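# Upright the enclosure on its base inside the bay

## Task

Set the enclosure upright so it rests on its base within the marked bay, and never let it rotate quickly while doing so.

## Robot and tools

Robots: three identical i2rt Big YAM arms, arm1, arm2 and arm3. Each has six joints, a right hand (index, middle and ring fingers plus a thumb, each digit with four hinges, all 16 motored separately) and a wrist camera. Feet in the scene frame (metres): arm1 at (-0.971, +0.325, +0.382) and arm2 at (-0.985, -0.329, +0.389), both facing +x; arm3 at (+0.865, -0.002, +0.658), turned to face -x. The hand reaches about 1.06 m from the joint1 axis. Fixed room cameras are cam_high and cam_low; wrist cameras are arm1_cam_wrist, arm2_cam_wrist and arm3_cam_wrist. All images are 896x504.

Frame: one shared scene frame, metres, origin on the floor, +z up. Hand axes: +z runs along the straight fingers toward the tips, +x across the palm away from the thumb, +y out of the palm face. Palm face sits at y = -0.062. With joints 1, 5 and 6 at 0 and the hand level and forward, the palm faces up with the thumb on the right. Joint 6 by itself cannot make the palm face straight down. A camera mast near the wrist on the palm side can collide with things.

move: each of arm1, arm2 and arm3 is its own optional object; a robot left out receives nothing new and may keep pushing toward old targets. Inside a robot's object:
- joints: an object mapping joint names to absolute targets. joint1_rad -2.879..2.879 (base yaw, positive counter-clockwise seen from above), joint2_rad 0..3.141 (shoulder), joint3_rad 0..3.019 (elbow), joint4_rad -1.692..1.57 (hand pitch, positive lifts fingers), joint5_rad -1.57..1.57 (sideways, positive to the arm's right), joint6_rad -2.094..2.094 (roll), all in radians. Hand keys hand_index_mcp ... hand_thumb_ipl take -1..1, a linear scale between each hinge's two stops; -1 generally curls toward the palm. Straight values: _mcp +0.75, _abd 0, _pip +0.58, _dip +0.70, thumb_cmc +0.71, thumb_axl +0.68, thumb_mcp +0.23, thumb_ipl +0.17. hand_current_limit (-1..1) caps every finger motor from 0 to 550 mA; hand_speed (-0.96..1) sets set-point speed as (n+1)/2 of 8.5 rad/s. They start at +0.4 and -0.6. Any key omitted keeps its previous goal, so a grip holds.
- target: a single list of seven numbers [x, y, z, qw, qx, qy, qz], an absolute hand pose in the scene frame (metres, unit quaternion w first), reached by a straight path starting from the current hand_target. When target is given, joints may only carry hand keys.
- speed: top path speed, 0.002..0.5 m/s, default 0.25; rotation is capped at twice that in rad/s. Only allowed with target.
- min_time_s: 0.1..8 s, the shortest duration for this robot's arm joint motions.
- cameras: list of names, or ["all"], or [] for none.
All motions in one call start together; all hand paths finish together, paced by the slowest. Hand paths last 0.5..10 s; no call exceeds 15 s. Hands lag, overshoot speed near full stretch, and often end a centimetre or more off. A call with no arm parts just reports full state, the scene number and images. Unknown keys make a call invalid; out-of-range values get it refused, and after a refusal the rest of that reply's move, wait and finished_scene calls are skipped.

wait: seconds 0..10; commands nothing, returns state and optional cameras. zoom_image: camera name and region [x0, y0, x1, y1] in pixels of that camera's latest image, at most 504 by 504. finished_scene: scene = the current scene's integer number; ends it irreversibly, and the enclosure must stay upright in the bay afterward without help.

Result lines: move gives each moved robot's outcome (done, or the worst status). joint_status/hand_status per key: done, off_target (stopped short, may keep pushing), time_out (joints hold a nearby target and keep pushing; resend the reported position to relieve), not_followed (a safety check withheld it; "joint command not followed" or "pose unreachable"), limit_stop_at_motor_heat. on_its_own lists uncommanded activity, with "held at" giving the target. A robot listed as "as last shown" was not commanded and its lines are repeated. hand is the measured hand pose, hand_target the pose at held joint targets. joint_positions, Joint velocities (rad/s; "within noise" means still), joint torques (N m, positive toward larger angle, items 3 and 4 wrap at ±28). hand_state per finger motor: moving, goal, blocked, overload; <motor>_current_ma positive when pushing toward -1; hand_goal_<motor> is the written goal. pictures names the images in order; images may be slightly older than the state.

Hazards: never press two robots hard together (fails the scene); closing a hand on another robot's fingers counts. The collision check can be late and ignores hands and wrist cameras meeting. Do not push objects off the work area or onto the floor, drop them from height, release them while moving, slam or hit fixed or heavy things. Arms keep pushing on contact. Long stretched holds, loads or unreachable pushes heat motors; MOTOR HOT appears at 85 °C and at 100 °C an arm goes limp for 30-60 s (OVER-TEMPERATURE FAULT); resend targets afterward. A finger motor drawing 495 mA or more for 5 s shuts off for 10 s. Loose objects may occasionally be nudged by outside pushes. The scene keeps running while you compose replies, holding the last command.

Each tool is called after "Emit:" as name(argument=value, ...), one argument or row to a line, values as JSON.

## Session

Emit:
move(
  arm1={"joints": {"joint1_rad": -0.12, "joint2_rad": 0.95, "joint3_rad": 1.35, "joint4_rad": 0.85, "joint5_rad": 0, "joint6_rad": 0.17, "hand_index_mcp": -0.45, "hand_middle_mcp": -0.45, "hand_ring_mcp": -0.45, "hand_index_pip": -0.88, "hand_middle_pip": -0.95, "hand_ring_pip": -0.95, "hand_thumb_cmc": 0.4}, "min_time_s": 3},
  arm2={"joints": {"joint1_rad": 0.12, "joint2_rad": 0.95, "joint3_rad": 1.35, "joint4_rad": 0.85, "joint5_rad": 0, "joint6_rad": -0.14, "hand_index_mcp": -0.45, "hand_middle_mcp": -0.45, "hand_ring_mcp": -0.45, "hand_index_pip": -0.88, "hand_middle_pip": -0.95, "hand_ring_pip": -0.95, "hand_thumb_cmc": 0.4}, "min_time_s": 3},
  arm3={"joints": {"joint1_rad": -0.06, "joint2_rad": 0.95, "joint3_rad": 1.45, "joint4_rad": 0.85, "joint5_rad": 0, "joint6_rad": 0.03, "hand_index_mcp": -0.45, "hand_middle_mcp": -0.45, "hand_ring_mcp": -0.45, "hand_index_pip": -0.88, "hand_middle_pip": -0.95, "hand_ring_pip": -0.95, "hand_thumb_cmc": 0.4}, "min_time_s": 3},
  cameras=["cam_low", "cam_high"],
)

Scene clock: 3.63 s.
Joint torques (N m): arm1=[-1.73 -1.26 8.39 0.61 -0.34 -0.26] | arm2=[-0.5 -3.78 8.17 0.73 -0.08 -0.12] | arm3=[-0.44 -1.55 11.9 0.57 -0.13 -0.16]
Heat: arm1: hottest joint1_rad 35 °C; arm2: hottest joint2_rad 32 °C; arm3: hottest joint3_rad 33 °C.
move: arm1 done; arm2 done; arm3 done
Joint velocities: within noise
arm1.joint_positions: joint1_rad=-0.105 joint2_rad=+0.940 joint3_rad=+1.331 joint4_rad=+0.841 joint5_rad=+0.004 joint6_rad=+0.187 hand_index_mcp=-0.455 hand_index_abd=+0.001 hand_index_pip=-0.879 hand_index_dip=+0.696 hand_middle_mcp=-0.455 hand_middle_abd=+0.001 hand_middle_pip=-0.949 hand_middle_dip=+0.696 hand_ring_mcp=-0.455 hand_ring_abd=+0.001 hand_ring_pip=-0.949 hand_ring_dip=+0.696 hand_thumb_cmc=+0.411 hand_thumb_axl=+0.677 hand_thumb_mcp=+0.228 hand_thumb_ipl=+0.168 hand_current_limit=+0.400 hand_speed=-0.600
arm1.joint_status: all done
arm1.hand_state: goal,goal,goal,goal,goal,goal,goal,goal,goal,goal,goal,goal,goal,goal,goal,goal
arm1.index_mcp_current_ma: -3
arm1.index_abd_current_ma: 0
arm1.index_pip_current_ma: 0
arm1.index_dip_current_ma: 0
arm1.middle_mcp_current_ma: -3
arm1.middle_abd_current_ma: 0
arm1.middle_pip_current_ma: 0
arm1.middle_dip_current_ma: 0
arm1.ring_mcp_current_ma: -3
arm1.ring_abd_current_ma: 0
arm1.ring_pip_current_ma: 0
arm1.ring_dip_current_ma: 0
arm1.thumb_cmc_current_ma: 9
arm1.thumb_axl_current_ma: 0
arm1.thumb_mcp_current_ma: 1
arm1.thumb_ipl_current_ma: 0
arm1.hand_goal_index_mcp: -0.450
arm1.hand_goal_index_abd: 0.000
arm1.hand_goal_index_pip: -0.880
arm1.hand_goal_index_dip: 0.696
arm1.hand_goal_middle_mcp: -0.450
arm1.hand_goal_middle_abd: 0.000
arm1.hand_goal_middle_pip: -0.950
arm1.hand_goal_middle_dip: 0.696
arm1.hand_goal_ring_mcp: -0.450
arm1.hand_goal_ring_abd: 0.000
arm1.hand_goal_ring_pip: -0.950
arm1.hand_goal_ring_dip: 0.696
arm1.hand_goal_thumb_cmc: 0.400
arm1.hand_goal_thumb_axl: 0.678
arm1.hand_goal_thumb_mcp: 0.226
arm1.hand_goal_thumb_ipl: 0.168
arm1.hand: x=-0.7634 y=+0.2529 z=+1.2634 quat_wxyz=(+0.685, +0.140, +0.096, +0.709) (m; scene frame)
arm1.hand_target: x=-0.7674 y=+0.2523 z=+1.2688 quat_wxyz=(+0.697, +0.131, +0.093, +0.699) (m; scene frame)
arm1.hand_status: not commanded
arm2.joint_positions: joint1_rad=+0.107 joint2_rad=+0.937 joint3_rad=+1.352 joint4_rad=+0.837 joint5_rad=-0.002 joint6_rad=-0.131 hand_index_mcp=-0.455 hand_index_abd=+0.001 hand_index_pip=-0.880 hand_index_dip=+0.696 hand_middle_mcp=-0.455 hand_middle_abd=+0.001 hand_middle_pip=-0.949 hand_middle_dip=+0.696 hand_ring_mcp=-0.455 hand_ring_abd=+0.001 hand_ring_pip=-0.949 hand_ring_dip=+0.696 hand_thumb_cmc=+0.408 hand_thumb_axl=+0.677 hand_thumb_mcp=+0.228 hand_thumb_ipl=+0.168 hand_current_limit=+0.400 hand_speed=-0.600
arm2.joint_status: all done
arm2.hand_state: goal,goal,goal,goal,goal,goal,goal,goal,goal,goal,goal,goal,goal,goal,goal,goal
arm2.index_mcp_current_ma: -5
arm2.index_abd_current_ma: 1
arm2.index_pip_current_ma: 0
arm2.index_dip_current_ma: 0
arm2.middle_mcp_current_ma: -6
arm2.middle_abd_current_ma: 1
arm2.middle_pip_current_ma: 0
arm2.middle_dip_current_ma: 0
arm2.ring_mcp_current_ma: -6
arm2.ring_abd_current_ma: 1
arm2.ring_pip_current_ma: 0
arm2.ring_dip_current_ma: 0
arm2.thumb_cmc_current_ma: 9
arm2.thumb_axl_current_ma: 0
arm2.thumb_mcp_current_ma: 2
arm2.thumb_ipl_current_ma: 0
arm2.hand_goal_index_mcp: -0.450
arm2.hand_goal_index_abd: 0.000
arm2.hand_goal_index_pip: -0.880
arm2.hand_goal_index_dip: 0.696
arm2.hand_goal_middle_mcp: -0.450
arm2.hand_goal_middle_abd: 0.000
arm2.hand_goal_middle_pip: -0.950
arm2.hand_goal_middle_dip: 0.696
arm2.hand_goal_ring_mcp: -0.450
arm2.hand_goal_ring_abd: 0.000
arm2.hand_goal_ring_pip: -0.950
arm2.hand_goal_ring_dip: 0.696
arm2.hand_goal_thumb_cmc: 0.400
arm2.hand_goal_thumb_axl: 0.678
arm2.hand_goal_thumb_mcp: 0.226
arm2.hand_goal_thumb_ipl: 0.168
arm2.hand: x=-0.7830 y=-0.3172 z=+1.2802 quat_wxyz=(+0.698, +0.099, +0.127, +0.697) (m; scene frame)
arm2.hand_target: x=-0.7765 y=-0.3132 z=+1.2772 quat_wxyz=(+0.697, +0.099, +0.129, +0.699) (m; scene frame)
arm2.hand_status: not commanded
arm3.joint_positions: joint1_rad=-0.049 joint2_rad=+0.940 joint3_rad=+1.402 joint4_rad=+0.841 joint5_rad=+0.002 joint6_rad=+0.042 hand_index_mcp=-0.455 hand_index_abd=+0.001 hand_index_pip=-0.879 hand_index_dip=+0.696 hand_middle_mcp=-0.454 hand_middle_abd=+0.001 hand_middle_pip=-0.949 hand_middle_dip=+0.696 hand_ring_mcp=-0.455 hand_ring_abd=+0.001 hand_ring_pip=-0.949 hand_ring_dip=+0.696 hand_thumb_cmc=+0.407 hand_thumb_axl=+0.677 hand_thumb_mcp=+0.228 hand_thumb_ipl=+0.168 hand_current_limit=+0.400 hand_speed=-0.600
arm3.joint_status: all done
arm3.hand_state: goal,goal,goal,goal,goal,goal,goal,goal,goal,goal,goal,goal,goal,goal,goal,goal
arm3.index_mcp_current_ma: -8
arm3.index_abd_current_ma: 1
arm3.index_pip_current_ma: 1
arm3.index_dip_current_ma: 0
arm3.middle_mcp_current_ma: -7
arm3.middle_abd_current_ma: 1
arm3.middle_pip_current_ma: 1
arm3.middle_dip_current_ma: 0
arm3.ring_mcp_current_ma: -8
arm3.ring_abd_current_ma: 1
arm3.ring_pip_current_ma: 1
arm3.ring_dip_current_ma: 0
arm3.thumb_cmc_current_ma: 12
arm3.thumb_axl_current_ma: -1
arm3.thumb_mcp_current_ma: 3
arm3.thumb_ipl_current_ma: 0
arm3.hand_goal_index_mcp: -0.450
arm3.hand_goal_index_abd: 0.000
arm3.hand_goal_index_pip: -0.880
arm3.hand_goal_index_dip: 0.696
arm3.hand_goal_middle_mcp: -0.450
arm3.hand_goal_middle_abd: 0.000
arm3.hand_goal_middle_pip: -0.950
arm3.hand_goal_middle_dip: 0.696
arm3.hand_goal_ring_mcp: -0.450
arm3.hand_goal_ring_abd: 0.000
arm3.hand_goal_ring_pip: -0.950
arm3.hand_goal_ring_dip: 0.696
arm3.hand_goal_thumb_cmc: 0.400
arm3.hand_goal_thumb_axl: 0.678
arm3.hand_goal_thumb_mcp: 0.226
arm3.hand_goal_thumb_ipl: 0.168
arm3.hand: x=+0.6828 y=+0.0311 z=+1.5649 quat_wxyz=(+0.711, +0.091, -0.100, -0.690) (m; scene frame)
arm3.hand_target: x=+0.6991 y=+0.0314 z=+1.5785 quat_wxyz=(+0.705, +0.075, -0.082, -0.700) (m; scene frame)
arm3.hand_status: not commanded
pictures: cam_high, cam_low

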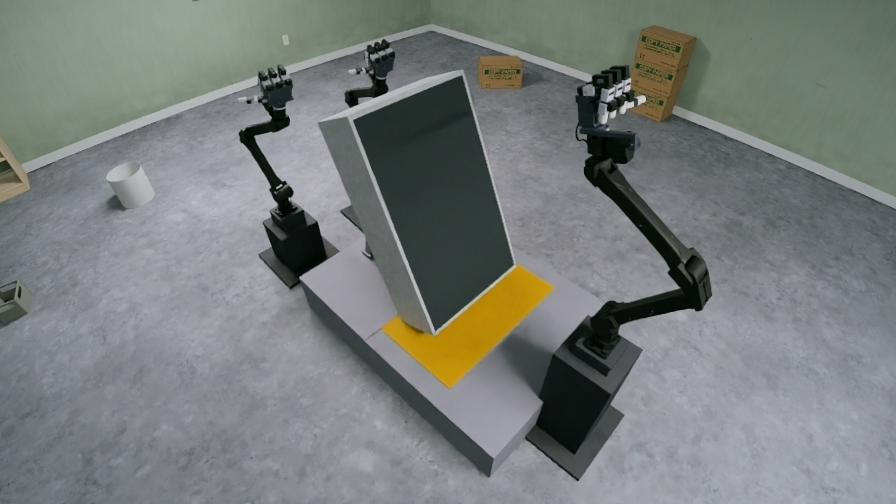

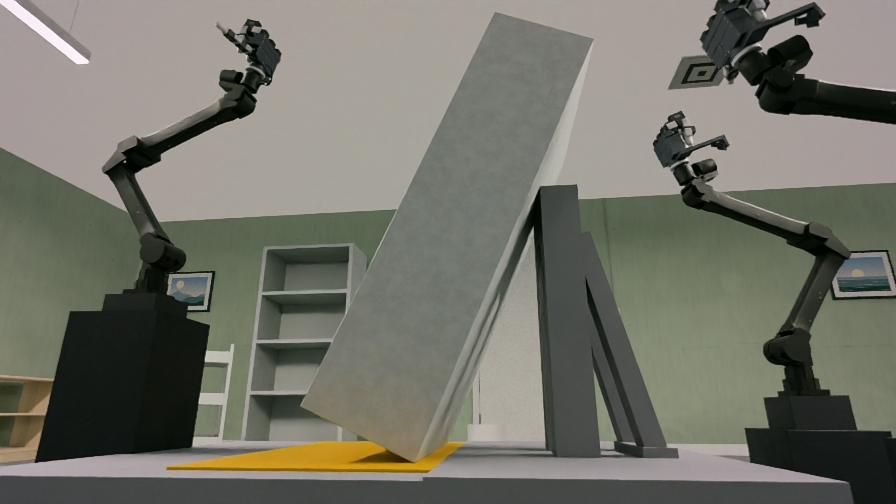

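Emit:
move(
  arm1={"target": [-0.45, 0.235, 1.04, 0.6903, 0.153, 0.153, 0.6903], "speed": 0.2},
  arm2={"target": [-0.45, -0.2505, 1.04, 0.6903, 0.153, 0.153, 0.6903], "speed": 0.2},
  arm3={"target": [0.24, 0.015, 1.31, 0.683, 0.183, -0.183, -0.683], "speed": 0.2},
  cameras=["cam_low"],
)

Emit:
move(
  arm1={"target": [-0.365, 0.235, 1.05, 0.6903, 0.153, 0.153, 0.6903], "speed": 0.06},
  arm2={"target": [-0.360, -0.2505, 1.05, 0.6903, 0.153, 0.153, 0.6903], "speed": 0.06},
  cameras=["cam_low"],
)

Scene clock: 7.63 s.
Joint torques (N m): arm1=[0.67 -12.92 11.1 0.85 -0.27 -0.22] | arm2=[-1.26 -18.2 12.52 1.29 -0.08 -0.11] | arm3=[1.32 -17.79 13.64 1.03 0.01 -0.23]
Heat: arm1: hottest joint1_rad 35 °C; arm2: hottest joint2_rad 32 °C; arm3: hottest joint3_rad 34 °C.
move: arm1 off_target; arm2 off_target; arm3 off_target
Joint velocities: within noise
arm1.joint_positions: joint1_rad=-0.096 joint2_rad=+1.662 joint3_rad=+1.348 joint4_rad=+1.401 joint5_rad=-0.050 joint6_rad=+0.130 hand_index_mcp=-0.455 hand_index_abd=+0.001 hand_index_pip=-0.879 hand_index_dip=+0.696 hand_middle_mcp=-0.455 hand_middle_abd=+0.001 hand_middle_pip=-0.949 hand_middle_dip=+0.696 hand_ring_mcp=-0.455 hand_ring_abd=+0.001 hand_ring_pip=-0.949 hand_ring_dip=+0.696 hand_thumb_cmc=+0.409 hand_thumb_axl=+0.677 hand_thumb_mcp=+0.228 hand_thumb_ipl=+0.168 hand_current_limit=+0.400 hand_speed=-0.600
arm1.joint_status: not commanded
arm1.hand_state: goal,goal,goal,goal,goal,goal,goal,goal,goal,goal,goal,goal,goal,goal,goal,goal
arm1.index_mcp_current_ma: -3
arm1.index_abd_current_ma: 0
arm1.index_pip_current_ma: 0
arm1.index_dip_current_ma: 0
arm1.middle_mcp_current_ma: -3
arm1.middle_abd_current_ma: 0
arm1.middle_pip_current_ma: 0
arm1.middle_dip_current_ma: 0
arm1.ring_mcp_current_ma: -3
arm1.ring_abd_current_ma: 0
arm1.ring_pip_current_ma: 0
arm1.ring_dip_current_ma: 0
arm1.thumb_cmc_current_ma: 7
arm1.thumb_axl_current_ma: 0
arm1.thumb_mcp_current_ma: 1
arm1.thumb_ipl_current_ma: 0
arm1.hand_goal_index_mcp: -0.450
arm1.hand_goal_index_abd: 0.000
arm1.hand_goal_index_pip: -0.880
arm1.hand_goal_index_dip: 0.696
arm1.hand_goal_middle_mcp: -0.450
arm1.hand_goal_middle_abd: 0.000
arm1.hand_goal_middle_pip: -0.950
arm1.hand_goal_middle_dip: 0.696
arm1.hand_goal_ring_mcp: -0.450
arm1.hand_goal_ring_abd: 0.000
arm1.hand_goal_ring_pip: -0.950
arm1.hand_goal_ring_dip: 0.696
arm1.hand_goal_thumb_cmc: 0.400
arm1.hand_goal_thumb_axl: 0.678
arm1.hand_goal_thumb_mcp: 0.226
arm1.hand_goal_thumb_ipl: 0.168
arm1.hand: x=-0.4476 y=+0.2239 z=+1.0228 quat_wxyz=(+0.686, +0.177, +0.164, +0.687) (m; scene frame)
arm1.hand_target: x=-0.4510 y=+0.2349 z=+1.0391 quat_wxyz=(+0.690, +0.154, +0.153, +0.690) (m; scene frame)
arm1.hand_status: off_target (0.021 m and 3.1 deg from the pose sent, 0.385 m and 7.0 deg at the start)
arm2.joint_positions: joint1_rad=+0.153 joint2_rad=+1.711 joint3_rad=+1.407 joint4_rad=+1.402 joint5_rad=+0.074 joint6_rad=-0.164 hand_index_mcp=-0.455 hand_index_abd=+0.001 hand_index_pip=-0.880 hand_index_dip=+0.696 hand_middle_mcp=-0.455 hand_middle_abd=+0.001 hand_middle_pip=-0.949 hand_middle_dip=+0.696 hand_ring_mcp=-0.455 hand_ring_abd=+0.001 hand_ring_pip=-0.949 hand_ring_dip=+0.696 hand_thumb_cmc=+0.406 hand_thumb_axl=+0.677 hand_thumb_mcp=+0.228 hand_thumb_ipl=+0.168 hand_current_limit=+0.400 hand_speed=-0.600
arm2.joint_status: not commanded
arm2.hand_state: goal,goal,goal,goal,goal,goal,goal,goal,goal,goal,goal,goal,goal,goal,goal,goal
arm2.index_mcp_current_ma: -5
arm2.index_abd_current_ma: 1
arm2.index_pip_current_ma: 0
arm2.index_dip_current_ma: 0
arm2.middle_mcp_current_ma: -6
arm2.middle_abd_current_ma: 1
arm2.middle_pip_current_ma: 0
arm2.middle_dip_current_ma: 0
arm2.ring_mcp_current_ma: -6
arm2.ring_abd_current_ma: 1
arm2.ring_pip_current_ma: 0
arm2.ring_dip_current_ma: 0
arm2.thumb_cmc_current_ma: 7
arm2.thumb_axl_current_ma: 0
arm2.thumb_mcp_current_ma: 2
arm2.thumb_ipl_current_ma: 0
arm2.hand_goal_index_mcp: -0.450
arm2.hand_goal_index_abd: 0.000
arm2.hand_goal_index_pip: -0.880
arm2.hand_goal_index_dip: 0.696
arm2.hand_goal_middle_mcp: -0.450
arm2.hand_goal_middle_abd: 0.000
arm2.hand_goal_middle_pip: -0.950
arm2.hand_goal_middle_dip: 0.696
arm2.hand_goal_ring_mcp: -0.450
arm2.hand_goal_ring_abd: 0.000
arm2.hand_goal_ring_pip: -0.950
arm2.hand_goal_ring_dip: 0.696
arm2.hand_goal_thumb_cmc: 0.400
arm2.hand_goal_thumb_axl: 0.678
arm2.hand_goal_thumb_mcp: 0.226
arm2.hand_goal_thumb_ipl: 0.168
arm2.hand: x=-0.4449 y=-0.2580 z=+1.0270 quat_wxyz=(+0.689, +0.168, +0.171, +0.684) (m; scene frame)
arm2.hand_target: x=-0.4505 y=-0.2508 z=+1.0393 quat_wxyz=(+0.690, +0.153, +0.153, +0.690) (m; scene frame)
arm2.hand_status: off_target (0.016 m and 2.8 deg from the pose sent, 0.416 m and 6.9 deg at the start)
arm3.joint_positions: joint1_rad=-0.034 joint2_rad=+1.869 joint3_rad=+1.613 joint4_rad=+1.247 joint5_rad=+0.002 joint6_rad=-0.001 hand_index_mcp=-0.455 hand_index_abd=+0.001 hand_index_pip=-0.879 hand_index_dip=+0.696 hand_middle_mcp=-0.454 hand_middle_abd=+0.001 hand_middle_pip=-0.949 hand_middle_dip=+0.696 hand_ring_mcp=-0.455 hand_ring_abd=+0.001 hand_ring_pip=-0.949 hand_ring_dip=+0.696 hand_thumb_cmc=+0.405 hand_thumb_axl=+0.677 hand_thumb_mcp=+0.228 hand_thumb_ipl=+0.168 hand_current_limit=+0.400 hand_speed=-0.600
arm3.joint_status: not commanded
arm3.hand_state: goal,goal,goal,goal,goal,goal,goal,goal,goal,goal,goal,goal,goal,goal,goal,goal
arm3.index_mcp_current_ma: -8
arm3.index_abd_current_ma: 1
arm3.index_pip_current_ma: 1
arm3.index_dip_current_ma: 0
arm3.middle_mcp_current_ma: -7
arm3.middle_abd_current_ma: 1
arm3.middle_pip_current_ma: 1
arm3.middle_dip_current_ma: 0
arm3.ring_mcp_current_ma: -8
arm3.ring_abd_current_ma: 1
arm3.ring_pip_current_ma: 1
arm3.ring_dip_current_ma: 0
arm3.thumb_cmc_current_ma: 9
arm3.thumb_axl_current_ma: -1
arm3.thumb_mcp_current_ma: 3
arm3.thumb_ipl_current_ma: 0
arm3.hand_goal_index_mcp: -0.450
arm3.hand_goal_index_abd: 0.000
arm3.hand_goal_index_pip: -0.880
arm3.hand_goal_index_dip: 0.696
arm3.hand_goal_middle_mcp: -0.450
arm3.hand_goal_middle_abd: 0.000
arm3.hand_goal_middle_pip: -0.950
arm3.hand_goal_middle_dip: 0.696
arm3.hand_goal_ring_mcp: -0.450
arm3.hand_goal_ring_abd: 0.000
arm3.hand_goal_ring_pip: -0.950
arm3.hand_goal_ring_dip: 0.696
arm3.hand_goal_thumb_cmc: 0.400
arm3.hand_goal_thumb_axl: 0.678
arm3.hand_goal_thumb_mcp: 0.226
arm3.hand_goal_thumb_ipl: 0.168
arm3.hand: x=+0.2308 y=+0.0230 z=+1.2849 quat_wxyz=(+0.678, +0.201, -0.205, -0.677) (m; scene frame)
arm3.hand_target: x=+0.2414 y=+0.0152 z=+1.3089 quat_wxyz=(+0.683, +0.183, -0.183, -0.683) (m; scene frame)
arm3.hand_status: off_target (0.028 m and 3.4 deg from the pose sent, 0.511 m and 14.6 deg at the start)
pictures: cam_low

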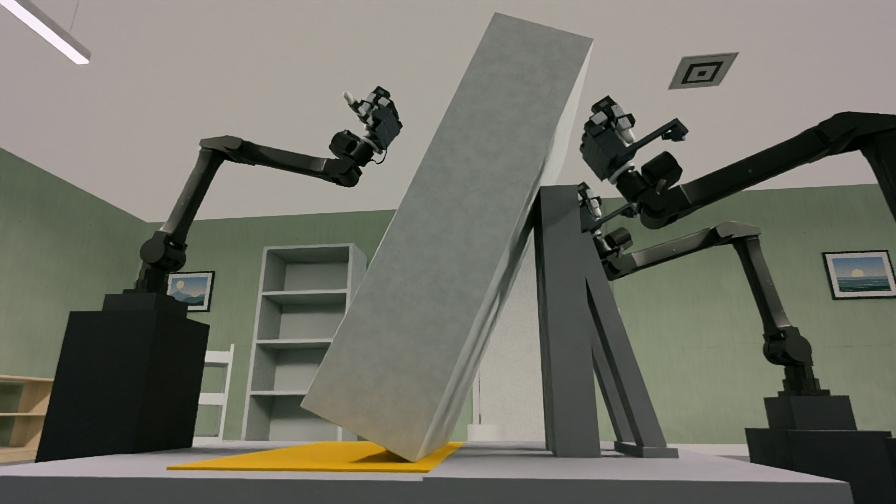

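Scene clock: 9.73 s.
Joint torques (N m): arm1=[0.85 -12.16 14.54 -1.7 0.1 -0.46] | arm2=[-2.08 -18.96 14.78 -1.31 0.01 -0.29] | arm3=[1.44 -17.44 13.63 1.03 -0.02 -0.23]
Heat: arm1: hottest joint1_rad 35 °C; arm2: hottest joint2_rad 33 °C; arm3: hottest joint3_rad 35 °C.
move: arm1 off_target; arm2 off_target
Joint velocities: within noise
arm1.joint_positions: joint1_rad=-0.084 joint2_rad=+1.822 joint3_rad=+1.601 joint4_rad=+1.369 joint5_rad=-0.054 joint6_rad=+0.140 hand_index_mcp=-0.455 hand_index_abd=+0.001 hand_index_pip=-0.879 hand_index_dip=+0.696 hand_middle_mcp=-0.456 hand_middle_abd=+0.001 hand_middle_pip=-0.949 hand_middle_dip=+0.696 hand_ring_mcp=-0.455 hand_ring_abd=+0.001 hand_ring_pip=-0.949 hand_ring_dip=+0.696 hand_thumb_cmc=+0.409 hand_thumb_axl=+0.677 hand_thumb_mcp=+0.228 hand_thumb_ipl=+0.168 hand_current_limit=+0.400 hand_speed=-0.600
arm1.joint_status: not commanded
arm1.hand_state: goal,goal,goal,goal,goal,goal,goal,goal,goal,goal,goal,goal,goal,goal,goal,goal
arm1.index_mcp_current_ma: -3
arm1.index_abd_current_ma: 0
arm1.index_pip_current_ma: 0
arm1.index_dip_current_ma: 0
arm1.middle_mcp_current_ma: -4
arm1.middle_abd_current_ma: 0
arm1.middle_pip_current_ma: 0
arm1.middle_dip_current_ma: 0
arm1.ring_mcp_current_ma: -3
arm1.ring_abd_current_ma: 0
arm1.ring_pip_current_ma: 0
arm1.ring_dip_current_ma: 0
arm1.thumb_cmc_current_ma: 7
arm1.thumb_axl_current_ma: 0
arm1.thumb_mcp_current_ma: 1
arm1.thumb_ipl_current_ma: 0
arm1.hand_goal_index_mcp: -0.450
arm1.hand_goal_index_abd: 0.000
arm1.hand_goal_index_pip: -0.880
arm1.hand_goal_index_dip: 0.696
arm1.hand_goal_middle_mcp: -0.450
arm1.hand_goal_middle_abd: 0.000
arm1.hand_goal_middle_pip: -0.950
arm1.hand_goal_middle_dip: 0.696
arm1.hand_goal_ring_mcp: -0.450
arm1.hand_goal_ring_abd: 0.000
arm1.hand_goal_ring_pip: -0.950
arm1.hand_goal_ring_dip: 0.696
arm1.hand_goal_thumb_cmc: 0.400
arm1.hand_goal_thumb_axl: 0.678
arm1.hand_goal_thumb_mcp: 0.226
arm1.hand_goal_thumb_ipl: 0.168
arm1.hand: x=-0.3951 y=+0.2235 z=+1.0382 quat_wxyz=(+0.683, +0.152, +0.148, +0.699) (m; scene frame)
arm1.hand_target: x=-0.3691 y=+0.2358 z=+1.0465 quat_wxyz=(+0.689, +0.154, +0.155, +0.691) (m; scene frame)
arm1.hand_status: off_target (0.034 m and 1.4 deg from the pose sent, 0.088 m and 3.1 deg at the start)
arm2.joint_positions: joint1_rad=+0.149 joint2_rad=+1.898 joint3_rad=+1.724 joint4_rad=+1.334 joint5_rad=+0.060 joint6_rad=-0.125 hand_index_mcp=-0.455 hand_index_abd=+0.001 hand_index_pip=-0.880 hand_index_dip=+0.696 hand_middle_mcp=-0.455 hand_middle_abd=+0.001 hand_middle_pip=-0.949 hand_middle_dip=+0.696 hand_ring_mcp=-0.456 hand_ring_abd=+0.001 hand_ring_pip=-0.949 hand_ring_dip=+0.696 hand_thumb_cmc=+0.406 hand_thumb_axl=+0.677 hand_thumb_mcp=+0.228 hand_thumb_ipl=+0.168 hand_current_limit=+0.400 hand_speed=-0.600
arm2.joint_status: not commanded
arm2.hand_state: goal,goal,goal,goal,goal,goal,goal,goal,goal,goal,goal,goal,goal,goal,goal,goal
arm2.index_mcp_current_ma: -5
arm2.index_abd_current_ma: 1
arm2.index_pip_current_ma: 0
arm2.index_dip_current_ma: 0
arm2.middle_mcp_current_ma: -6
arm2.middle_abd_current_ma: 1
arm2.middle_pip_current_ma: 0
arm2.middle_dip_current_ma: 0
arm2.ring_mcp_current_ma: -6
arm2.ring_abd_current_ma: 1
arm2.ring_pip_current_ma: 0
arm2.ring_dip_current_ma: 0
arm2.thumb_cmc_current_ma: 7
arm2.thumb_axl_current_ma: 0
arm2.thumb_mcp_current_ma: 2
arm2.thumb_ipl_current_ma: 0
arm2.hand_goal_index_mcp: -0.450
arm2.hand_goal_index_abd: 0.000
arm2.hand_goal_index_pip: -0.880
arm2.hand_goal_index_dip: 0.696
arm2.hand_goal_middle_mcp: -0.450
arm2.hand_goal_middle_abd: 0.000
arm2.hand_goal_middle_pip: -0.950
arm2.hand_goal_middle_dip: 0.696
arm2.hand_goal_ring_mcp: -0.450
arm2.hand_goal_ring_abd: 0.000
arm2.hand_goal_ring_pip: -0.950
arm2.hand_goal_ring_dip: 0.696
arm2.hand_goal_thumb_cmc: 0.400
arm2.hand_goal_thumb_axl: 0.678
arm2.hand_goal_thumb_mcp: 0.226
arm2.hand_goal_thumb_ipl: 0.168
arm2.hand: x=-0.3834 y=-0.2507 z=+1.0477 quat_wxyz=(+0.680, +0.148, +0.147, +0.703) (m; scene frame)
arm2.hand_target: x=-0.3622 y=-0.2509 z=+1.0483 quat_wxyz=(+0.690, +0.154, +0.154, +0.690) (m; scene frame)
arm2.hand_status: off_target (0.024 m and 2.1 deg from the pose sent, 0.088 m and 2.8 deg at the start)
arm3: as last shown
pictures: cam_low

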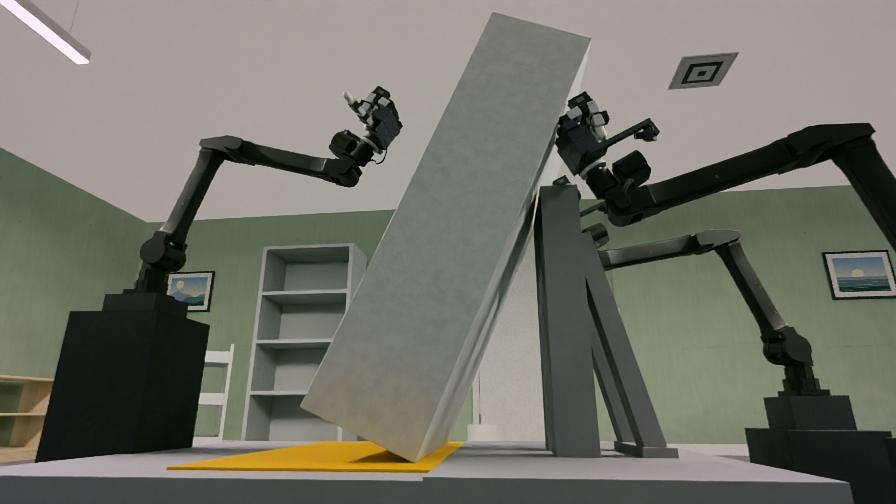

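Emit:
move(
  arm1={"target": [-0.32, 0.235, 1.073, 0.6917, 0.147, 0.147, 0.6917], "speed": 0.05},
  arm2={"target": [-0.312, -0.2505, 1.073, 0.6917, 0.147, 0.147, 0.6917], "speed": 0.05},
  arm3={"target": [0.12, 0.015, 1.30, 0.683, 0.183, -0.183, -0.683], "speed": 0.12},
  cameras=["cam_low"],
)

Scene clock: 11.87 s.
Joint torques (N m): arm1=[0.56 -15.79 13.41 -1.37 0.49 -0.42] | arm2=[-2.55 -22.71 13.64 -0.47 -0.11 -0.27] | arm3=[1.55 -20.72 14.09 0.51 -0.05 -0.21]
Heat: arm1: hottest joint1_rad 35 °C; arm2: hottest joint2_rad 33 °C; arm3: hottest joint3_rad 35 °C.
move: arm1 off_target; arm2 off_target; arm3 off_target
Joint velocities: within noise
arm1.joint_positions: joint1_rad=-0.072 joint2_rad=+1.975 joint3_rad=+1.896 joint4_rad=+1.240 joint5_rad=-0.059 joint6_rad=+0.130 hand_index_mcp=-0.455 hand_index_abd=+0.001 hand_index_pip=-0.879 hand_index_dip=+0.696 hand_middle_mcp=-0.456 hand_middle_abd=+0.001 hand_middle_pip=-0.949 hand_middle_dip=+0.696 hand_ring_mcp=-0.455 hand_ring_abd=+0.001 hand_ring_pip=-0.949 hand_ring_dip=+0.696 hand_thumb_cmc=+0.409 hand_thumb_axl=+0.677 hand_thumb_mcp=+0.228 hand_thumb_ipl=+0.168 hand_current_limit=+0.400 hand_speed=-0.600
arm1.joint_status: not commanded
arm1.hand_state: goal,goal,goal,goal,goal,goal,goal,goal,goal,goal,goal,goal,goal,goal,goal,goal
arm1.index_mcp_current_ma: -3
arm1.index_abd_current_ma: 0
arm1.index_pip_current_ma: 0
arm1.index_dip_current_ma: 0
arm1.middle_mcp_current_ma: -4
arm1.middle_abd_current_ma: 0
arm1.middle_pip_current_ma: 0
arm1.middle_dip_current_ma: 0
arm1.ring_mcp_current_ma: -3
arm1.ring_abd_current_ma: 0
arm1.ring_pip_current_ma: 0
arm1.ring_dip_current_ma: 0
arm1.thumb_cmc_current_ma: 7
arm1.thumb_axl_current_ma: 0
arm1.thumb_mcp_current_ma: 1
arm1.thumb_ipl_current_ma: 0
arm1.hand_goal_index_mcp: -0.450
arm1.hand_goal_index_abd: 0.000
arm1.hand_goal_index_pip: -0.880
arm1.hand_goal_index_dip: 0.696
arm1.hand_goal_middle_mcp: -0.450
arm1.hand_goal_middle_abd: 0.000
arm1.hand_goal_middle_pip: -0.950
arm1.hand_goal_middle_dip: 0.696
arm1.hand_goal_ring_mcp: -0.450
arm1.hand_goal_ring_abd: 0.000
arm1.hand_goal_ring_pip: -0.950
arm1.hand_goal_ring_dip: 0.696
arm1.hand_goal_thumb_cmc: 0.400
arm1.hand_goal_thumb_axl: 0.678
arm1.hand_goal_thumb_mcp: 0.226
arm1.hand_goal_thumb_ipl: 0.168
arm1.hand: x=-0.3376 y=+0.2253 z=+1.0632 quat_wxyz=(+0.683, +0.144, +0.148, +0.700) (m; scene frame)
arm1.hand_target: x=-0.3224 y=+0.2356 z=+1.0713 quat_wxyz=(+0.691, +0.148, +0.149, +0.692) (m; scene frame)
arm1.hand_status: off_target (0.022 m and 1.4 deg from the pose sent, 0.084 m and 1.4 deg at the start)
arm2.joint_positions: joint1_rad=+0.137 joint2_rad=+2.066 joint3_rad=+2.056 joint4_rad=+1.173 joint5_rad=+0.056 joint6_rad=-0.121 hand_index_mcp=-0.455 hand_index_abd=+0.001 hand_index_pip=-0.880 hand_index_dip=+0.696 hand_middle_mcp=-0.456 hand_middle_abd=+0.001 hand_middle_pip=-0.949 hand_middle_dip=+0.696 hand_ring_mcp=-0.456 hand_ring_abd=+0.001 hand_ring_pip=-0.949 hand_ring_dip=+0.696 hand_thumb_cmc=+0.406 hand_thumb_axl=+0.677 hand_thumb_mcp=+0.228 hand_thumb_ipl=+0.168 hand_current_limit=+0.400 hand_speed=-0.600
arm2.joint_status: not commanded
arm2.hand_state: goal,goal,goal,goal,goal,goal,goal,goal,goal,goal,goal,goal,goal,goal,goal,goal
arm2.index_mcp_current_ma: -6
arm2.index_abd_current_ma: 1
arm2.index_pip_current_ma: 0
arm2.index_dip_current_ma: 0
arm2.middle_mcp_current_ma: -7
arm2.middle_abd_current_ma: 1
arm2.middle_pip_current_ma: 0
arm2.middle_dip_current_ma: 0
arm2.ring_mcp_current_ma: -7
arm2.ring_abd_current_ma: 1
arm2.ring_pip_current_ma: 0
arm2.ring_dip_current_ma: 0
arm2.thumb_cmc_current_ma: 7
arm2.thumb_axl_current_ma: 0
arm2.thumb_mcp_current_ma: 2
arm2.thumb_ipl_current_ma: 0
arm2.hand_goal_index_mcp: -0.450
arm2.hand_goal_index_abd: 0.000
arm2.hand_goal_index_pip: -0.880
arm2.hand_goal_index_dip: 0.696
arm2.hand_goal_middle_mcp: -0.450
arm2.hand_goal_middle_abd: 0.000
arm2.hand_goal_middle_pip: -0.950
arm2.hand_goal_middle_dip: 0.696
arm2.hand_goal_ring_mcp: -0.450
arm2.hand_goal_ring_abd: 0.000
arm2.hand_goal_ring_pip: -0.950
arm2.hand_goal_ring_dip: 0.696
arm2.hand_goal_thumb_cmc: 0.400
arm2.hand_goal_thumb_axl: 0.678
arm2.hand_goal_thumb_mcp: 0.226
arm2.hand_goal_thumb_ipl: 0.168
arm2.hand: x=-0.3246 y=-0.2480 z=+1.0739 quat_wxyz=(+0.682, +0.147, +0.146, +0.701) (m; scene frame)
arm2.hand_target: x=-0.3128 y=-0.2506 z=+1.0723 quat_wxyz=(+0.691, +0.148, +0.148, +0.692) (m; scene frame)
arm2.hand_status: off_target (0.013 m and 1.5 deg from the pose sent, 0.076 m and 1.9 deg at the start)
arm3.joint_positions: joint1_rad=-0.034 joint2_rad=+2.228 joint3_rad=+2.190 joint4_rad=+1.051 joint5_rad=+0.002 joint6_rad=-0.001 hand_index_mcp=-0.455 hand_index_abd=+0.001 hand_index_pip=-0.879 hand_index_dip=+0.696 hand_middle_mcp=-0.454 hand_middle_abd=+0.001 hand_middle_pip=-0.949 hand_middle_dip=+0.696 hand_ring_mcp=-0.455 hand_ring_abd=+0.001 hand_ring_pip=-0.949 hand_ring_dip=+0.696 hand_thumb_cmc=+0.405 hand_thumb_axl=+0.677 hand_thumb_mcp=+0.228 hand_thumb_ipl=+0.168 hand_current_limit=+0.400 hand_speed=-0.600
arm3.joint_status: not commanded
arm3.hand_state: goal,goal,goal,goal,goal,goal,goal,goal,goal,goal,goal,goal,goal,goal,goal,goal
arm3.index_mcp_current_ma: -8
arm3.index_abd_current_ma: 1
arm3.index_pip_current_ma: 1
arm3.index_dip_current_ma: 0
arm3.middle_mcp_current_ma: -7
arm3.middle_abd_current_ma: 1
arm3.middle_pip_current_ma: 1
arm3.middle_dip_current_ma: 0
arm3.ring_mcp_current_ma: -8
arm3.ring_abd_current_ma: 1
arm3.ring_pip_current_ma: 1
arm3.ring_dip_current_ma: 0
arm3.thumb_cmc_current_ma: 9
arm3.thumb_axl_current_ma: -1
arm3.thumb_mcp_current_ma: 3
arm3.thumb_ipl_current_ma: 0
arm3.hand_goal_index_mcp: -0.450
arm3.hand_goal_index_abd: 0.000
arm3.hand_goal_index_pip: -0.880
arm3.hand_goal_index_dip: 0.696
arm3.hand_goal_middle_mcp: -0.450
arm3.hand_goal_middle_abd: 0.000
arm3.hand_goal_middle_pip: -0.950
arm3.hand_goal_middle_dip: 0.696
arm3.hand_goal_ring_mcp: -0.450
arm3.hand_goal_ring_abd: 0.000
arm3.hand_goal_ring_pip: -0.950
arm3.hand_goal_ring_dip: 0.696
arm3.hand_goal_thumb_cmc: 0.400
arm3.hand_goal_thumb_axl: 0.678
arm3.hand_goal_thumb_mcp: 0.226
arm3.hand_goal_thumb_ipl: 0.168
arm3.hand: x=+0.1156 y=+0.0229 z=+1.2849 quat_wxyz=(+0.680, +0.194, -0.197, -0.679) (m; scene frame)
arm3.hand_target: x=+0.1209 y=+0.0151 z=+1.2994 quat_wxyz=(+0.683, +0.183, -0.184, -0.683) (m; scene frame)
arm3.hand_status: off_target (0.018 m and 2.1 deg from the pose sent, 0.112 m and 3.4 deg at the start)
pictures: cam_low

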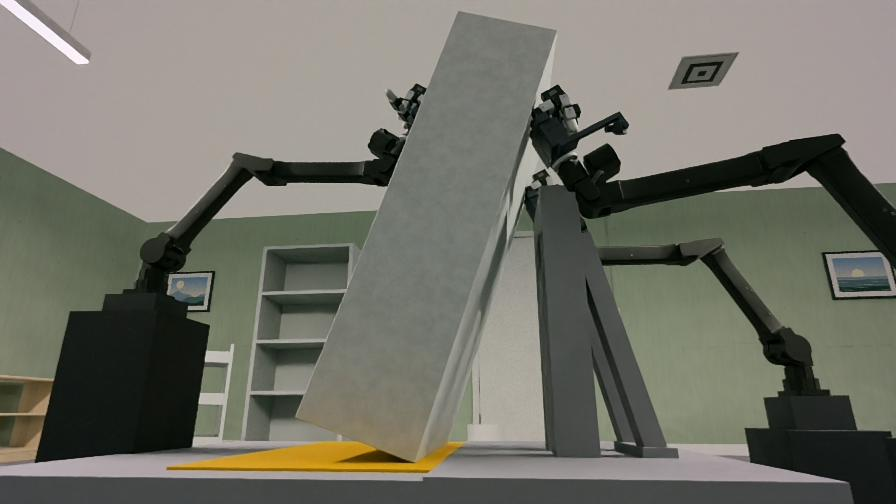

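Emit:
move(
  arm1={"target": [-0.285, 0.235, 1.092, 0.6903, 0.153, 0.153, 0.6903], "speed": 0.03},
  arm2={"target": [-0.280, -0.2505, 1.092, 0.6903, 0.153, 0.153, 0.6903], "speed": 0.03},
  arm3={"target": [0.095, 0.015, 1.30, 0.683, 0.183, -0.183, -0.683], "speed": 0.03},
  cameras=["cam_low"],
)

Scene clock: 14.37 s.
Joint torques (N m): arm1=[0.67 -17.79 13.27 -0.92 0.5 -0.39] | arm2=[-2.67 -24.23 13.16 -0.05 -0.11 -0.14] | arm3=[1.32 -20.01 12.93 -0.12 -0.03 -0.23]
Heat: arm1: hottest joint1_rad 35 °C; arm2: hottest joint2_rad 33 °C; arm3: hottest joint3_rad 36 °C.
move: arm1 off_target; arm2 off_target; arm3 off_target
Joint velocities: within noise
arm1.joint_positions: joint1_rad=-0.066 joint2_rad=+2.087 joint3_rad=+2.123 joint4_rad=+1.093 joint5_rad=-0.058 joint6_rad=+0.121 hand_index_mcp=-0.455 hand_index_abd=+0.001 hand_index_pip=-0.879 hand_index_dip=+0.696 hand_middle_mcp=-0.456 hand_middle_abd=+0.001 hand_middle_pip=-0.949 hand_middle_dip=+0.696 hand_ring_mcp=-0.455 hand_ring_abd=+0.001 hand_ring_pip=-0.949 hand_ring_dip=+0.696 hand_thumb_cmc=+0.409 hand_thumb_axl=+0.677 hand_thumb_mcp=+0.228 hand_thumb_ipl=+0.168 hand_current_limit=+0.400 hand_speed=-0.600
arm1.joint_status: not commanded
arm1.hand_state: goal,goal,goal,goal,goal,goal,goal,goal,goal,goal,goal,goal,goal,goal,goal,goal
arm1.index_mcp_current_ma: -3
arm1.index_abd_current_ma: 0
arm1.index_pip_current_ma: 0
arm1.index_dip_current_ma: 0
arm1.middle_mcp_current_ma: -4
arm1.middle_abd_current_ma: 0
arm1.middle_pip_current_ma: 0
arm1.middle_dip_current_ma: 0
arm1.ring_mcp_current_ma: -3
arm1.ring_abd_current_ma: 0
arm1.ring_pip_current_ma: 0
arm1.ring_dip_current_ma: 0
arm1.thumb_cmc_current_ma: 7
arm1.thumb_axl_current_ma: 0
arm1.thumb_mcp_current_ma: 1
arm1.thumb_ipl_current_ma: 0
arm1.hand_goal_index_mcp: -0.450
arm1.hand_goal_index_abd: 0.000
arm1.hand_goal_index_pip: -0.880
arm1.hand_goal_index_dip: 0.696
arm1.hand_goal_middle_mcp: -0.450
arm1.hand_goal_middle_abd: 0.000
arm1.hand_goal_middle_pip: -0.950
arm1.hand_goal_middle_dip: 0.696
arm1.hand_goal_ring_mcp: -0.450
arm1.hand_goal_ring_abd: 0.000
arm1.hand_goal_ring_pip: -0.950
arm1.hand_goal_ring_dip: 0.696
arm1.hand_goal_thumb_cmc: 0.400
arm1.hand_goal_thumb_axl: 0.678
arm1.hand_goal_thumb_mcp: 0.226
arm1.hand_goal_thumb_ipl: 0.168
arm1.hand: x=-0.2940 y=+0.2250 z=+1.0810 quat_wxyz=(+0.682, +0.155, +0.158, +0.697) (m; scene frame)
arm1.hand_target: x=-0.2868 y=+0.2352 z=+1.0908 quat_wxyz=(+0.690, +0.155, +0.155, +0.690) (m; scene frame)
arm1.hand_status: off_target (0.017 m and 1.5 deg from the pose sent, 0.061 m and 1.8 deg at the start)
arm2.joint_positions: joint1_rad=+0.135 joint2_rad=+2.178 joint3_rad=+2.305 joint4_rad=+1.015 joint5_rad=+0.056 joint6_rad=-0.124 hand_index_mcp=-0.455 hand_index_abd=+0.001 hand_index_pip=-0.880 hand_index_dip=+0.696 hand_middle_mcp=-0.456 hand_middle_abd=+0.001 hand_middle_pip=-0.949 hand_middle_dip=+0.696 hand_ring_mcp=-0.456 hand_ring_abd=+0.001 hand_ring_pip=-0.949 hand_ring_dip=+0.696 hand_thumb_cmc=+0.406 hand_thumb_axl=+0.677 hand_thumb_mcp=+0.228 hand_thumb_ipl=+0.168 hand_current_limit=+0.400 hand_speed=-0.600
arm2.joint_status: not commanded
arm2.hand_state: goal,goal,goal,goal,goal,goal,goal,goal,goal,goal,goal,goal,goal,goal,goal,goal
arm2.index_mcp_current_ma: -6
arm2.index_abd_current_ma: 1
arm2.index_pip_current_ma: 0
arm2.index_dip_current_ma: 0
arm2.middle_mcp_current_ma: -7
arm2.middle_abd_current_ma: 1
arm2.middle_pip_current_ma: 0
arm2.middle_dip_current_ma: 0
arm2.ring_mcp_current_ma: -7
arm2.ring_abd_current_ma: 1
arm2.ring_pip_current_ma: 0
arm2.ring_dip_current_ma: 0
arm2.thumb_cmc_current_ma: 7
arm2.thumb_axl_current_ma: 0
arm2.thumb_mcp_current_ma: 2
arm2.thumb_ipl_current_ma: 0
arm2.hand_goal_index_mcp: -0.450
arm2.hand_goal_index_abd: 0.000
arm2.hand_goal_index_pip: -0.880
arm2.hand_goal_index_dip: 0.696
arm2.hand_goal_middle_mcp: -0.450
arm2.hand_goal_middle_abd: 0.000
arm2.hand_goal_middle_pip: -0.950
arm2.hand_goal_middle_dip: 0.696
arm2.hand_goal_ring_mcp: -0.450
arm2.hand_goal_ring_abd: 0.000
arm2.hand_goal_ring_pip: -0.950
arm2.hand_goal_ring_dip: 0.696
arm2.hand_goal_thumb_cmc: 0.400
arm2.hand_goal_thumb_axl: 0.678
arm2.hand_goal_thumb_mcp: 0.226
arm2.hand_goal_thumb_ipl: 0.168
arm2.hand: x=-0.2898 y=-0.2438 z=+1.0965 quat_wxyz=(+0.683, +0.153, +0.155, +0.697) (m; scene frame)
arm2.hand_target: x=-0.2806 y=-0.2505 z=+1.0916 quat_wxyz=(+0.690, +0.154, +0.154, +0.690) (m; scene frame)
arm2.hand_status: off_target (0.013 m and 1.2 deg from the pose sent, 0.048 m and 1.9 deg at the start)
arm3.joint_positions: joint1_rad=-0.034 joint2_rad=+2.319 joint3_rad=+2.406 joint4_rad=+0.973 joint5_rad=+0.001 joint6_rad=+0.002 hand_index_mcp=-0.455 hand_index_abd=+0.001 hand_index_pip=-0.879 hand_index_dip=+0.696 hand_middle_mcp=-0.455 hand_middle_abd=+0.001 hand_middle_pip=-0.949 hand_middle_dip=+0.696 hand_ring_mcp=-0.455 hand_ring_abd=+0.001 hand_ring_pip=-0.949 hand_ring_dip=+0.696 hand_thumb_cmc=+0.405 hand_thumb_axl=+0.677 hand_thumb_mcp=+0.228 hand_thumb_ipl=+0.168 hand_current_limit=+0.400 hand_speed=-0.600
arm3.joint_status: not commanded
arm3.hand_state: goal,goal,goal,goal,goal,goal,goal,goal,goal,goal,goal,goal,goal,goal,goal,goal
arm3.index_mcp_current_ma: -8
arm3.index_abd_current_ma: 1
arm3.index_pip_current_ma: 0
arm3.index_dip_current_ma: 0
arm3.middle_mcp_current_ma: -8
arm3.middle_abd_current_ma: 1
arm3.middle_pip_current_ma: 1
arm3.middle_dip_current_ma: 0
arm3.ring_mcp_current_ma: -9
arm3.ring_abd_current_ma: 1
arm3.ring_pip_current_ma: 1
arm3.ring_dip_current_ma: 0
arm3.thumb_cmc_current_ma: 9
arm3.thumb_axl_current_ma: -1
arm3.thumb_mcp_current_ma: 3
arm3.thumb_ipl_current_ma: 0
arm3.hand_goal_index_mcp: -0.450
arm3.hand_goal_index_abd: 0.000
arm3.hand_goal_index_pip: -0.880
arm3.hand_goal_index_dip: 0.696
arm3.hand_goal_middle_mcp: -0.450
arm3.hand_goal_middle_abd: 0.000
arm3.hand_goal_middle_pip: -0.950
arm3.hand_goal_middle_dip: 0.696
arm3.hand_goal_ring_mcp: -0.450
arm3.hand_goal_ring_abd: 0.000
arm3.hand_goal_ring_pip: -0.950
arm3.hand_goal_ring_dip: 0.696
arm3.hand_goal_thumb_cmc: 0.400
arm3.hand_goal_thumb_axl: 0.678
arm3.hand_goal_thumb_mcp: 0.226
arm3.hand_goal_thumb_ipl: 0.168
arm3.hand: x=+0.1059 y=+0.0230 z=+1.3075 quat_wxyz=(+0.685, +0.178, -0.182, -0.682) (m; scene frame)
arm3.hand_target: x=+0.0957 y=+0.0149 z=+1.2995 quat_wxyz=(+0.683, +0.184, -0.183, -0.683) (m; scene frame)
arm3.hand_status: off_target (0.015 m and 0.6 deg from the pose sent, 0.027 m and 2.1 deg at the start)
pictures: cam_low

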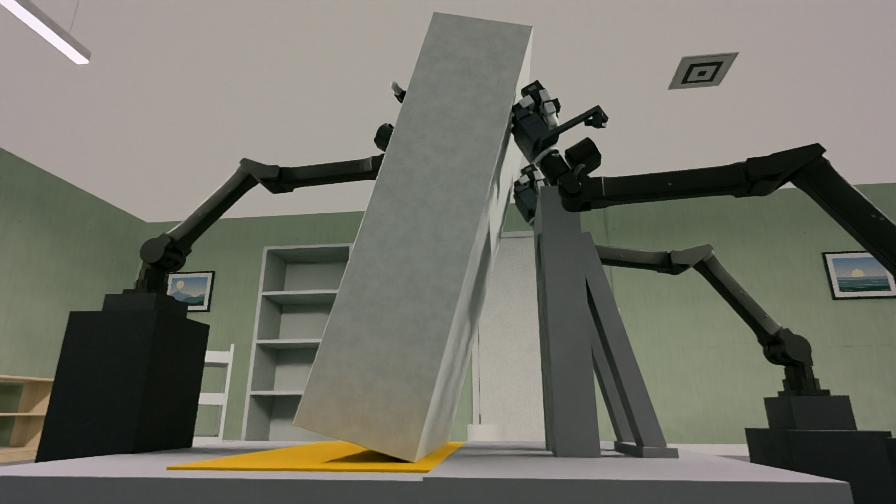

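Emit:
move(
  arm1={"target": [-0.24, 0.235, 1.112, 0.683, 0.183, 0.183, 0.683], "speed": 0.03},
  arm2={"target": [-0.235, -0.2505, 1.112, 0.683, 0.183, 0.183, 0.683], "speed": 0.03},
  arm3={"target": [0.135, 0.015, 1.295, 0.683, 0.183, -0.183, -0.683], "speed": 0.03},
  cameras=["cam_low"],
)

Scene clock: 17.07 s.
Joint torques (N m): arm1=[0.67 -18.37 11.85 -0.24 0.3 -0.41] | arm2=[-2.84 -25.76 12.98 0.21 -0.11 -0.08] | arm3=[1.2 -19.37 8.13 -0.88 0.04 -0.52]
Heat: arm1: hottest joint1_rad 35 °C; arm2: hottest joint2_rad 34 °C; arm3: hottest joint3_rad 36 °C.
move: arm1 off_target; arm2 off_target; arm3 off_target
Joint velocities: within noise
arm1.joint_positions: joint1_rad=-0.060 joint2_rad=+2.194 joint3_rad=+2.408 joint4_rad=+0.842 joint5_rad=-0.059 joint6_rad=+0.114 hand_index_mcp=-0.455 hand_index_abd=+0.001 hand_index_pip=-0.879 hand_index_dip=+0.696 hand_middle_mcp=-0.456 hand_middle_abd=+0.001 hand_middle_pip=-0.949 hand_middle_dip=+0.696 hand_ring_mcp=-0.455 hand_ring_abd=+0.001 hand_ring_pip=-0.949 hand_ring_dip=+0.696 hand_thumb_cmc=+0.409 hand_thumb_axl=+0.677 hand_thumb_mcp=+0.228 hand_thumb_ipl=+0.168 hand_current_limit=+0.400 hand_speed=-0.600
arm1.joint_status: not commanded
arm1.hand_state: goal,goal,goal,goal,goal,goal,goal,goal,goal,goal,goal,goal,goal,goal,goal,goal
arm1.index_mcp_current_ma: -3
arm1.index_abd_current_ma: 0
arm1.index_pip_current_ma: 0
arm1.index_dip_current_ma: 0
arm1.middle_mcp_current_ma: -4
arm1.middle_abd_current_ma: 0
arm1.middle_pip_current_ma: 0
arm1.middle_dip_current_ma: 0
arm1.ring_mcp_current_ma: -3
arm1.ring_abd_current_ma: 0
arm1.ring_pip_current_ma: 0
arm1.ring_dip_current_ma: 0
arm1.thumb_cmc_current_ma: 7
arm1.thumb_axl_current_ma: 0
arm1.thumb_mcp_current_ma: 1
arm1.thumb_ipl_current_ma: 0
arm1.hand_goal_index_mcp: -0.450
arm1.hand_goal_index_abd: 0.000
arm1.hand_goal_index_pip: -0.880
arm1.hand_goal_index_dip: 0.696
arm1.hand_goal_middle_mcp: -0.450
arm1.hand_goal_middle_abd: 0.000
arm1.hand_goal_middle_pip: -0.950
arm1.hand_goal_middle_dip: 0.696
arm1.hand_goal_ring_mcp: -0.450
arm1.hand_goal_ring_abd: 0.000
arm1.hand_goal_ring_pip: -0.950
arm1.hand_goal_ring_dip: 0.696
arm1.hand_goal_thumb_cmc: 0.400
arm1.hand_goal_thumb_axl: 0.678
arm1.hand_goal_thumb_mcp: 0.226
arm1.hand_goal_thumb_ipl: 0.168
arm1.hand: x=-0.2529 y=+0.2250 z=+1.1168 quat_wxyz=(+0.675, +0.182, +0.182, +0.691) (m; scene frame)
arm1.hand_target: x=-0.2410 y=+0.2351 z=+1.1111 quat_wxyz=(+0.682, +0.184, +0.185, +0.683) (m; scene frame)
arm1.hand_status: off_target (0.017 m and 1.3 deg from the pose sent, 0.063 m and 4.5 deg at the start)
arm2.joint_positions: joint1_rad=+0.132 joint2_rad=+2.346 joint3_rad=+2.679 joint4_rad=+0.724 joint5_rad=+0.064 joint6_rad=-0.124 hand_index_mcp=-0.455 hand_index_abd=+0.001 hand_index_pip=-0.880 hand_index_dip=+0.696 hand_middle_mcp=-0.456 hand_middle_abd=+0.001 hand_middle_pip=-0.949 hand_middle_dip=+0.696 hand_ring_mcp=-0.456 hand_ring_abd=+0.001 hand_ring_pip=-0.949 hand_ring_dip=+0.696 hand_thumb_cmc=+0.406 hand_thumb_axl=+0.677 hand_thumb_mcp=+0.228 hand_thumb_ipl=+0.168 hand_current_limit=+0.400 hand_speed=-0.600
arm2.joint_status: not commanded
arm2.hand_state: goal,goal,goal,goal,goal,goal,goal,goal,goal,goal,goal,goal,goal,goal,goal,goal
arm2.index_mcp_current_ma: -6
arm2.index_abd_current_ma: 1
arm2.index_pip_current_ma: 0
arm2.index_dip_current_ma: 0
arm2.middle_mcp_current_ma: -7
arm2.middle_abd_current_ma: 1
arm2.middle_pip_current_ma: 0
arm2.middle_dip_current_ma: 0
arm2.ring_mcp_current_ma: -7
arm2.ring_abd_current_ma: 1
arm2.ring_pip_current_ma: 0
arm2.ring_dip_current_ma: 0
arm2.thumb_cmc_current_ma: 7
arm2.thumb_axl_current_ma: 0
arm2.thumb_mcp_current_ma: 2
arm2.thumb_ipl_current_ma: 0
arm2.hand_goal_index_mcp: -0.450
arm2.hand_goal_index_abd: 0.000
arm2.hand_goal_index_pip: -0.880
arm2.hand_goal_index_dip: 0.696
arm2.hand_goal_middle_mcp: -0.450
arm2.hand_goal_middle_abd: 0.000
arm2.hand_goal_middle_pip: -0.950
arm2.hand_goal_middle_dip: 0.696
arm2.hand_goal_ring_mcp: -0.450
arm2.hand_goal_ring_abd: 0.000
arm2.hand_goal_ring_pip: -0.950
arm2.hand_goal_ring_dip: 0.696
arm2.hand_goal_thumb_cmc: 0.400
arm2.hand_goal_thumb_axl: 0.678
arm2.hand_goal_thumb_mcp: 0.226
arm2.hand_goal_thumb_ipl: 0.168
arm2.hand: x=-0.2442 y=-0.2403 z=+1.1205 quat_wxyz=(+0.679, +0.181, +0.185, +0.688) (m; scene frame)
arm2.hand_target: x=-0.2356 y=-0.2505 z=+1.1119 quat_wxyz=(+0.683, +0.184, +0.184, +0.683) (m; scene frame)
arm2.hand_status: off_target (0.016 m and 0.8 deg from the pose sent, 0.057 m and 5.0 deg at the start)
arm3.joint_positions: joint1_rad=-0.034 joint2_rad=+2.167 joint3_rad=+2.149 joint4_rad=+1.132 joint5_rad=-0.003 joint6_rad=+0.028 hand_index_mcp=-0.455 hand_index_abd=+0.001 hand_index_pip=-0.879 hand_index_dip=+0.696 hand_middle_mcp=-0.455 hand_middle_abd=+0.001 hand_middle_pip=-0.949 hand_middle_dip=+0.696 hand_ring_mcp=-0.455 hand_ring_abd=+0.001 hand_ring_pip=-0.949 hand_ring_dip=+0.696 hand_thumb_cmc=+0.405 hand_thumb_axl=+0.677 hand_thumb_mcp=+0.228 hand_thumb_ipl=+0.168 hand_current_limit=+0.400 hand_speed=-0.600
arm3.joint_status: not commanded
arm3.hand_state: goal,goal,goal,goal,goal,goal,goal,goal,goal,goal,goal,goal,goal,goal,goal,goal
arm3.index_mcp_current_ma: -8
arm3.index_abd_current_ma: 1
arm3.index_pip_current_ma: 0
arm3.index_dip_current_ma: 0
arm3.middle_mcp_current_ma: -8
arm3.middle_abd_current_ma: 1
arm3.middle_pip_current_ma: 1
arm3.middle_dip_current_ma: 0
arm3.ring_mcp_current_ma: -9
arm3.ring_abd_current_ma: 1
arm3.ring_pip_current_ma: 1
arm3.ring_dip_current_ma: 0
arm3.thumb_cmc_current_ma: 9
arm3.thumb_axl_current_ma: -1
arm3.thumb_mcp_current_ma: 3
arm3.thumb_ipl_current_ma: 0
arm3.hand_goal_index_mcp: -0.450
arm3.hand_goal_index_abd: 0.000
arm3.hand_goal_index_pip: -0.880
arm3.hand_goal_index_dip: 0.696
arm3.hand_goal_middle_mcp: -0.450
arm3.hand_goal_middle_abd: 0.000
arm3.hand_goal_middle_pip: -0.950
arm3.hand_goal_middle_dip: 0.696
arm3.hand_goal_ring_mcp: -0.450
arm3.hand_goal_ring_abd: 0.000
arm3.hand_goal_ring_pip: -0.950
arm3.hand_goal_ring_dip: 0.696
arm3.hand_goal_thumb_cmc: 0.400
arm3.hand_goal_thumb_axl: 0.678
arm3.hand_goal_thumb_mcp: 0.226
arm3.hand_goal_thumb_ipl: 0.168
arm3.hand: x=+0.1569 y=+0.0247 z=+1.3141 quat_wxyz=(+0.699, +0.158, -0.163, -0.678) (m; scene frame)
arm3.hand_target: x=+0.1362 y=+0.0149 z=+1.2940 quat_wxyz=(+0.683, +0.183, -0.182, -0.683) (m; scene frame)
arm3.hand_status: off_target (0.031 m and 4.1 deg from the pose sent, 0.033 m and 0.6 deg at the start)
pictures: cam_low

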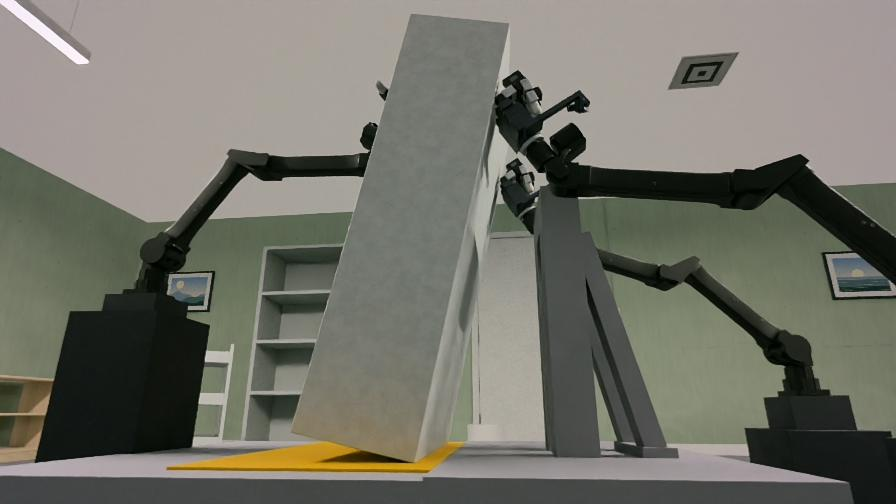

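Emit:
move(
  arm3={"target": [0.185, 0.015, 1.287, 0.683, 0.183, -0.183, -0.683], "speed": 0.02},
  cameras=["cam_low"],
)

Scene clock: 20.27 s.
Joint torques (N m): arm1=[0.79 -19.43 11.37 0.32 0 -0.21] | arm2=[-2.49 -25.76 12.81 0.31 -0.09 -0.09] | arm3=[1.2 -20.72 9.39 0.32 0.02 -0.33]
Heat: arm1: hottest joint1_rad 35 °C; arm2: hottest joint2_rad 34 °C; arm3: hottest joint3_rad 36 °C.
move: arm3 off_target
Joint velocities: within noise
arm1, arm2: as last shown
arm1.joint_positions: joint1_rad=-0.060 joint2_rad=+2.204 joint3_rad=+2.414 joint4_rad=+0.824 joint5_rad=-0.051 joint6_rad=+0.096 hand_index_mcp=-0.455 hand_index_abd=+0.001 hand_index_pip=-0.879 hand_index_dip=+0.696 hand_middle_mcp=-0.456 hand_middle_abd=+0.001 hand_middle_pip=-0.949 hand_middle_dip=+0.696 hand_ring_mcp=-0.455 hand_ring_abd=+0.001 hand_ring_pip=-0.949 hand_ring_dip=+0.696 hand_thumb_cmc=+0.409 hand_thumb_axl=+0.677 hand_thumb_mcp=+0.228 hand_thumb_ipl=+0.168 hand_current_limit=+0.400 hand_speed=-0.600
arm1.hand: x=-0.2451 y=+0.2242 z=+1.1117 quat_wxyz=(+0.680, +0.191, +0.187, +0.683) (m; scene frame)
arm1.hand_target: x=-0.2412 y=+0.2352 z=+1.1114 quat_wxyz=(+0.682, +0.184, +0.185, +0.683) (m; scene frame)
arm2.hand_target: x=-0.2355 y=-0.2505 z=+1.1118 quat_wxyz=(+0.683, +0.184, +0.184, +0.683) (m; scene frame)
arm3.joint_positions: joint1_rad=-0.034 joint2_rad=+2.046 joint3_rad=+1.863 joint4_rad=+1.229 joint5_rad=+0.000 joint6_rad=+0.010 hand_index_mcp=-0.455 hand_index_abd=+0.001 hand_index_pip=-0.879 hand_index_dip=+0.696 hand_middle_mcp=-0.455 hand_middle_abd=+0.001 hand_middle_pip=-0.949 hand_middle_dip=+0.696 hand_ring_mcp=-0.455 hand_ring_abd=+0.001 hand_ring_pip=-0.949 hand_ring_dip=+0.696 hand_thumb_cmc=+0.405 hand_thumb_axl=+0.677 hand_thumb_mcp=+0.228 hand_thumb_ipl=+0.168 hand_current_limit=+0.400 hand_speed=-0.600
arm3.joint_status: not commanded
arm3.hand_state: goal,goal,goal,goal,goal,goal,goal,goal,goal,goal,goal,goal,goal,goal,goal,goal
arm3.index_mcp_current_ma: -8
arm3.index_abd_current_ma: 1
arm3.index_pip_current_ma: 0
arm3.index_dip_current_ma: 0
arm3.middle_mcp_current_ma: -8
arm3.middle_abd_current_ma: 1
arm3.middle_pip_current_ma: 1
arm3.middle_dip_current_ma: 0
arm3.ring_mcp_current_ma: -9
arm3.ring_abd_current_ma: 1
arm3.ring_pip_current_ma: 1
arm3.ring_dip_current_ma: 0
arm3.thumb_cmc_current_ma: 9
arm3.thumb_axl_current_ma: -1
arm3.thumb_mcp_current_ma: 3
arm3.thumb_ipl_current_ma: 0
arm3.hand_goal_index_mcp: -0.450
arm3.hand_goal_index_abd: 0.000
arm3.hand_goal_index_pip: -0.880
arm3.hand_goal_index_dip: 0.696
arm3.hand_goal_middle_mcp: -0.450
arm3.hand_goal_middle_abd: 0.000
arm3.hand_goal_middle_pip: -0.950
arm3.hand_goal_middle_dip: 0.696
arm3.hand_goal_ring_mcp: -0.450
arm3.hand_goal_ring_abd: 0.000
arm3.hand_goal_ring_pip: -0.950
arm3.hand_goal_ring_dip: 0.696
arm3.hand_goal_thumb_cmc: 0.400
arm3.hand_goal_thumb_axl: 0.678
arm3.hand_goal_thumb_mcp: 0.226
arm3.hand_goal_thumb_ipl: 0.168
arm3.hand: x=+0.1811 y=+0.0236 z=+1.2787 quat_wxyz=(+0.687, +0.182, -0.187, -0.678) (m; scene frame)
arm3.hand_target: x=+0.1853 y=+0.0151 z=+1.2870 quat_wxyz=(+0.683, +0.183, -0.183, -0.683) (m; scene frame)
arm3.hand_status: off_target (0.013 m and 0.8 deg from the pose sent, 0.040 m and 4.1 deg at the start)
pictures: cam_low

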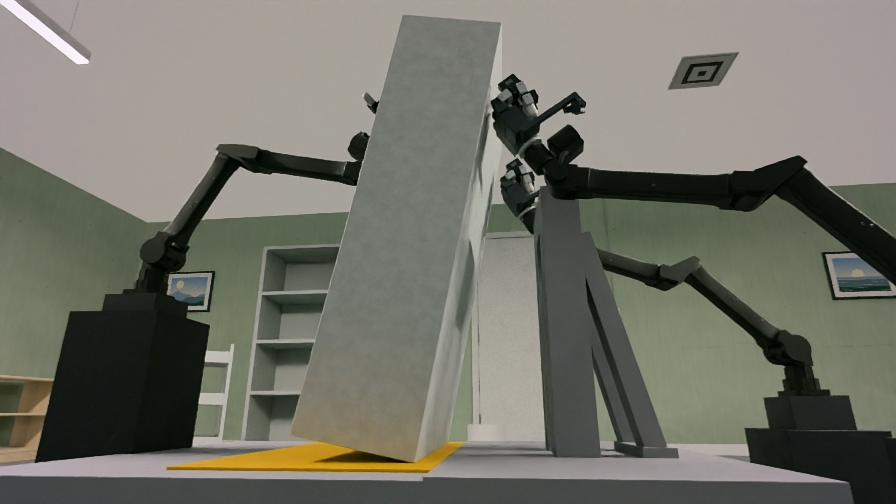

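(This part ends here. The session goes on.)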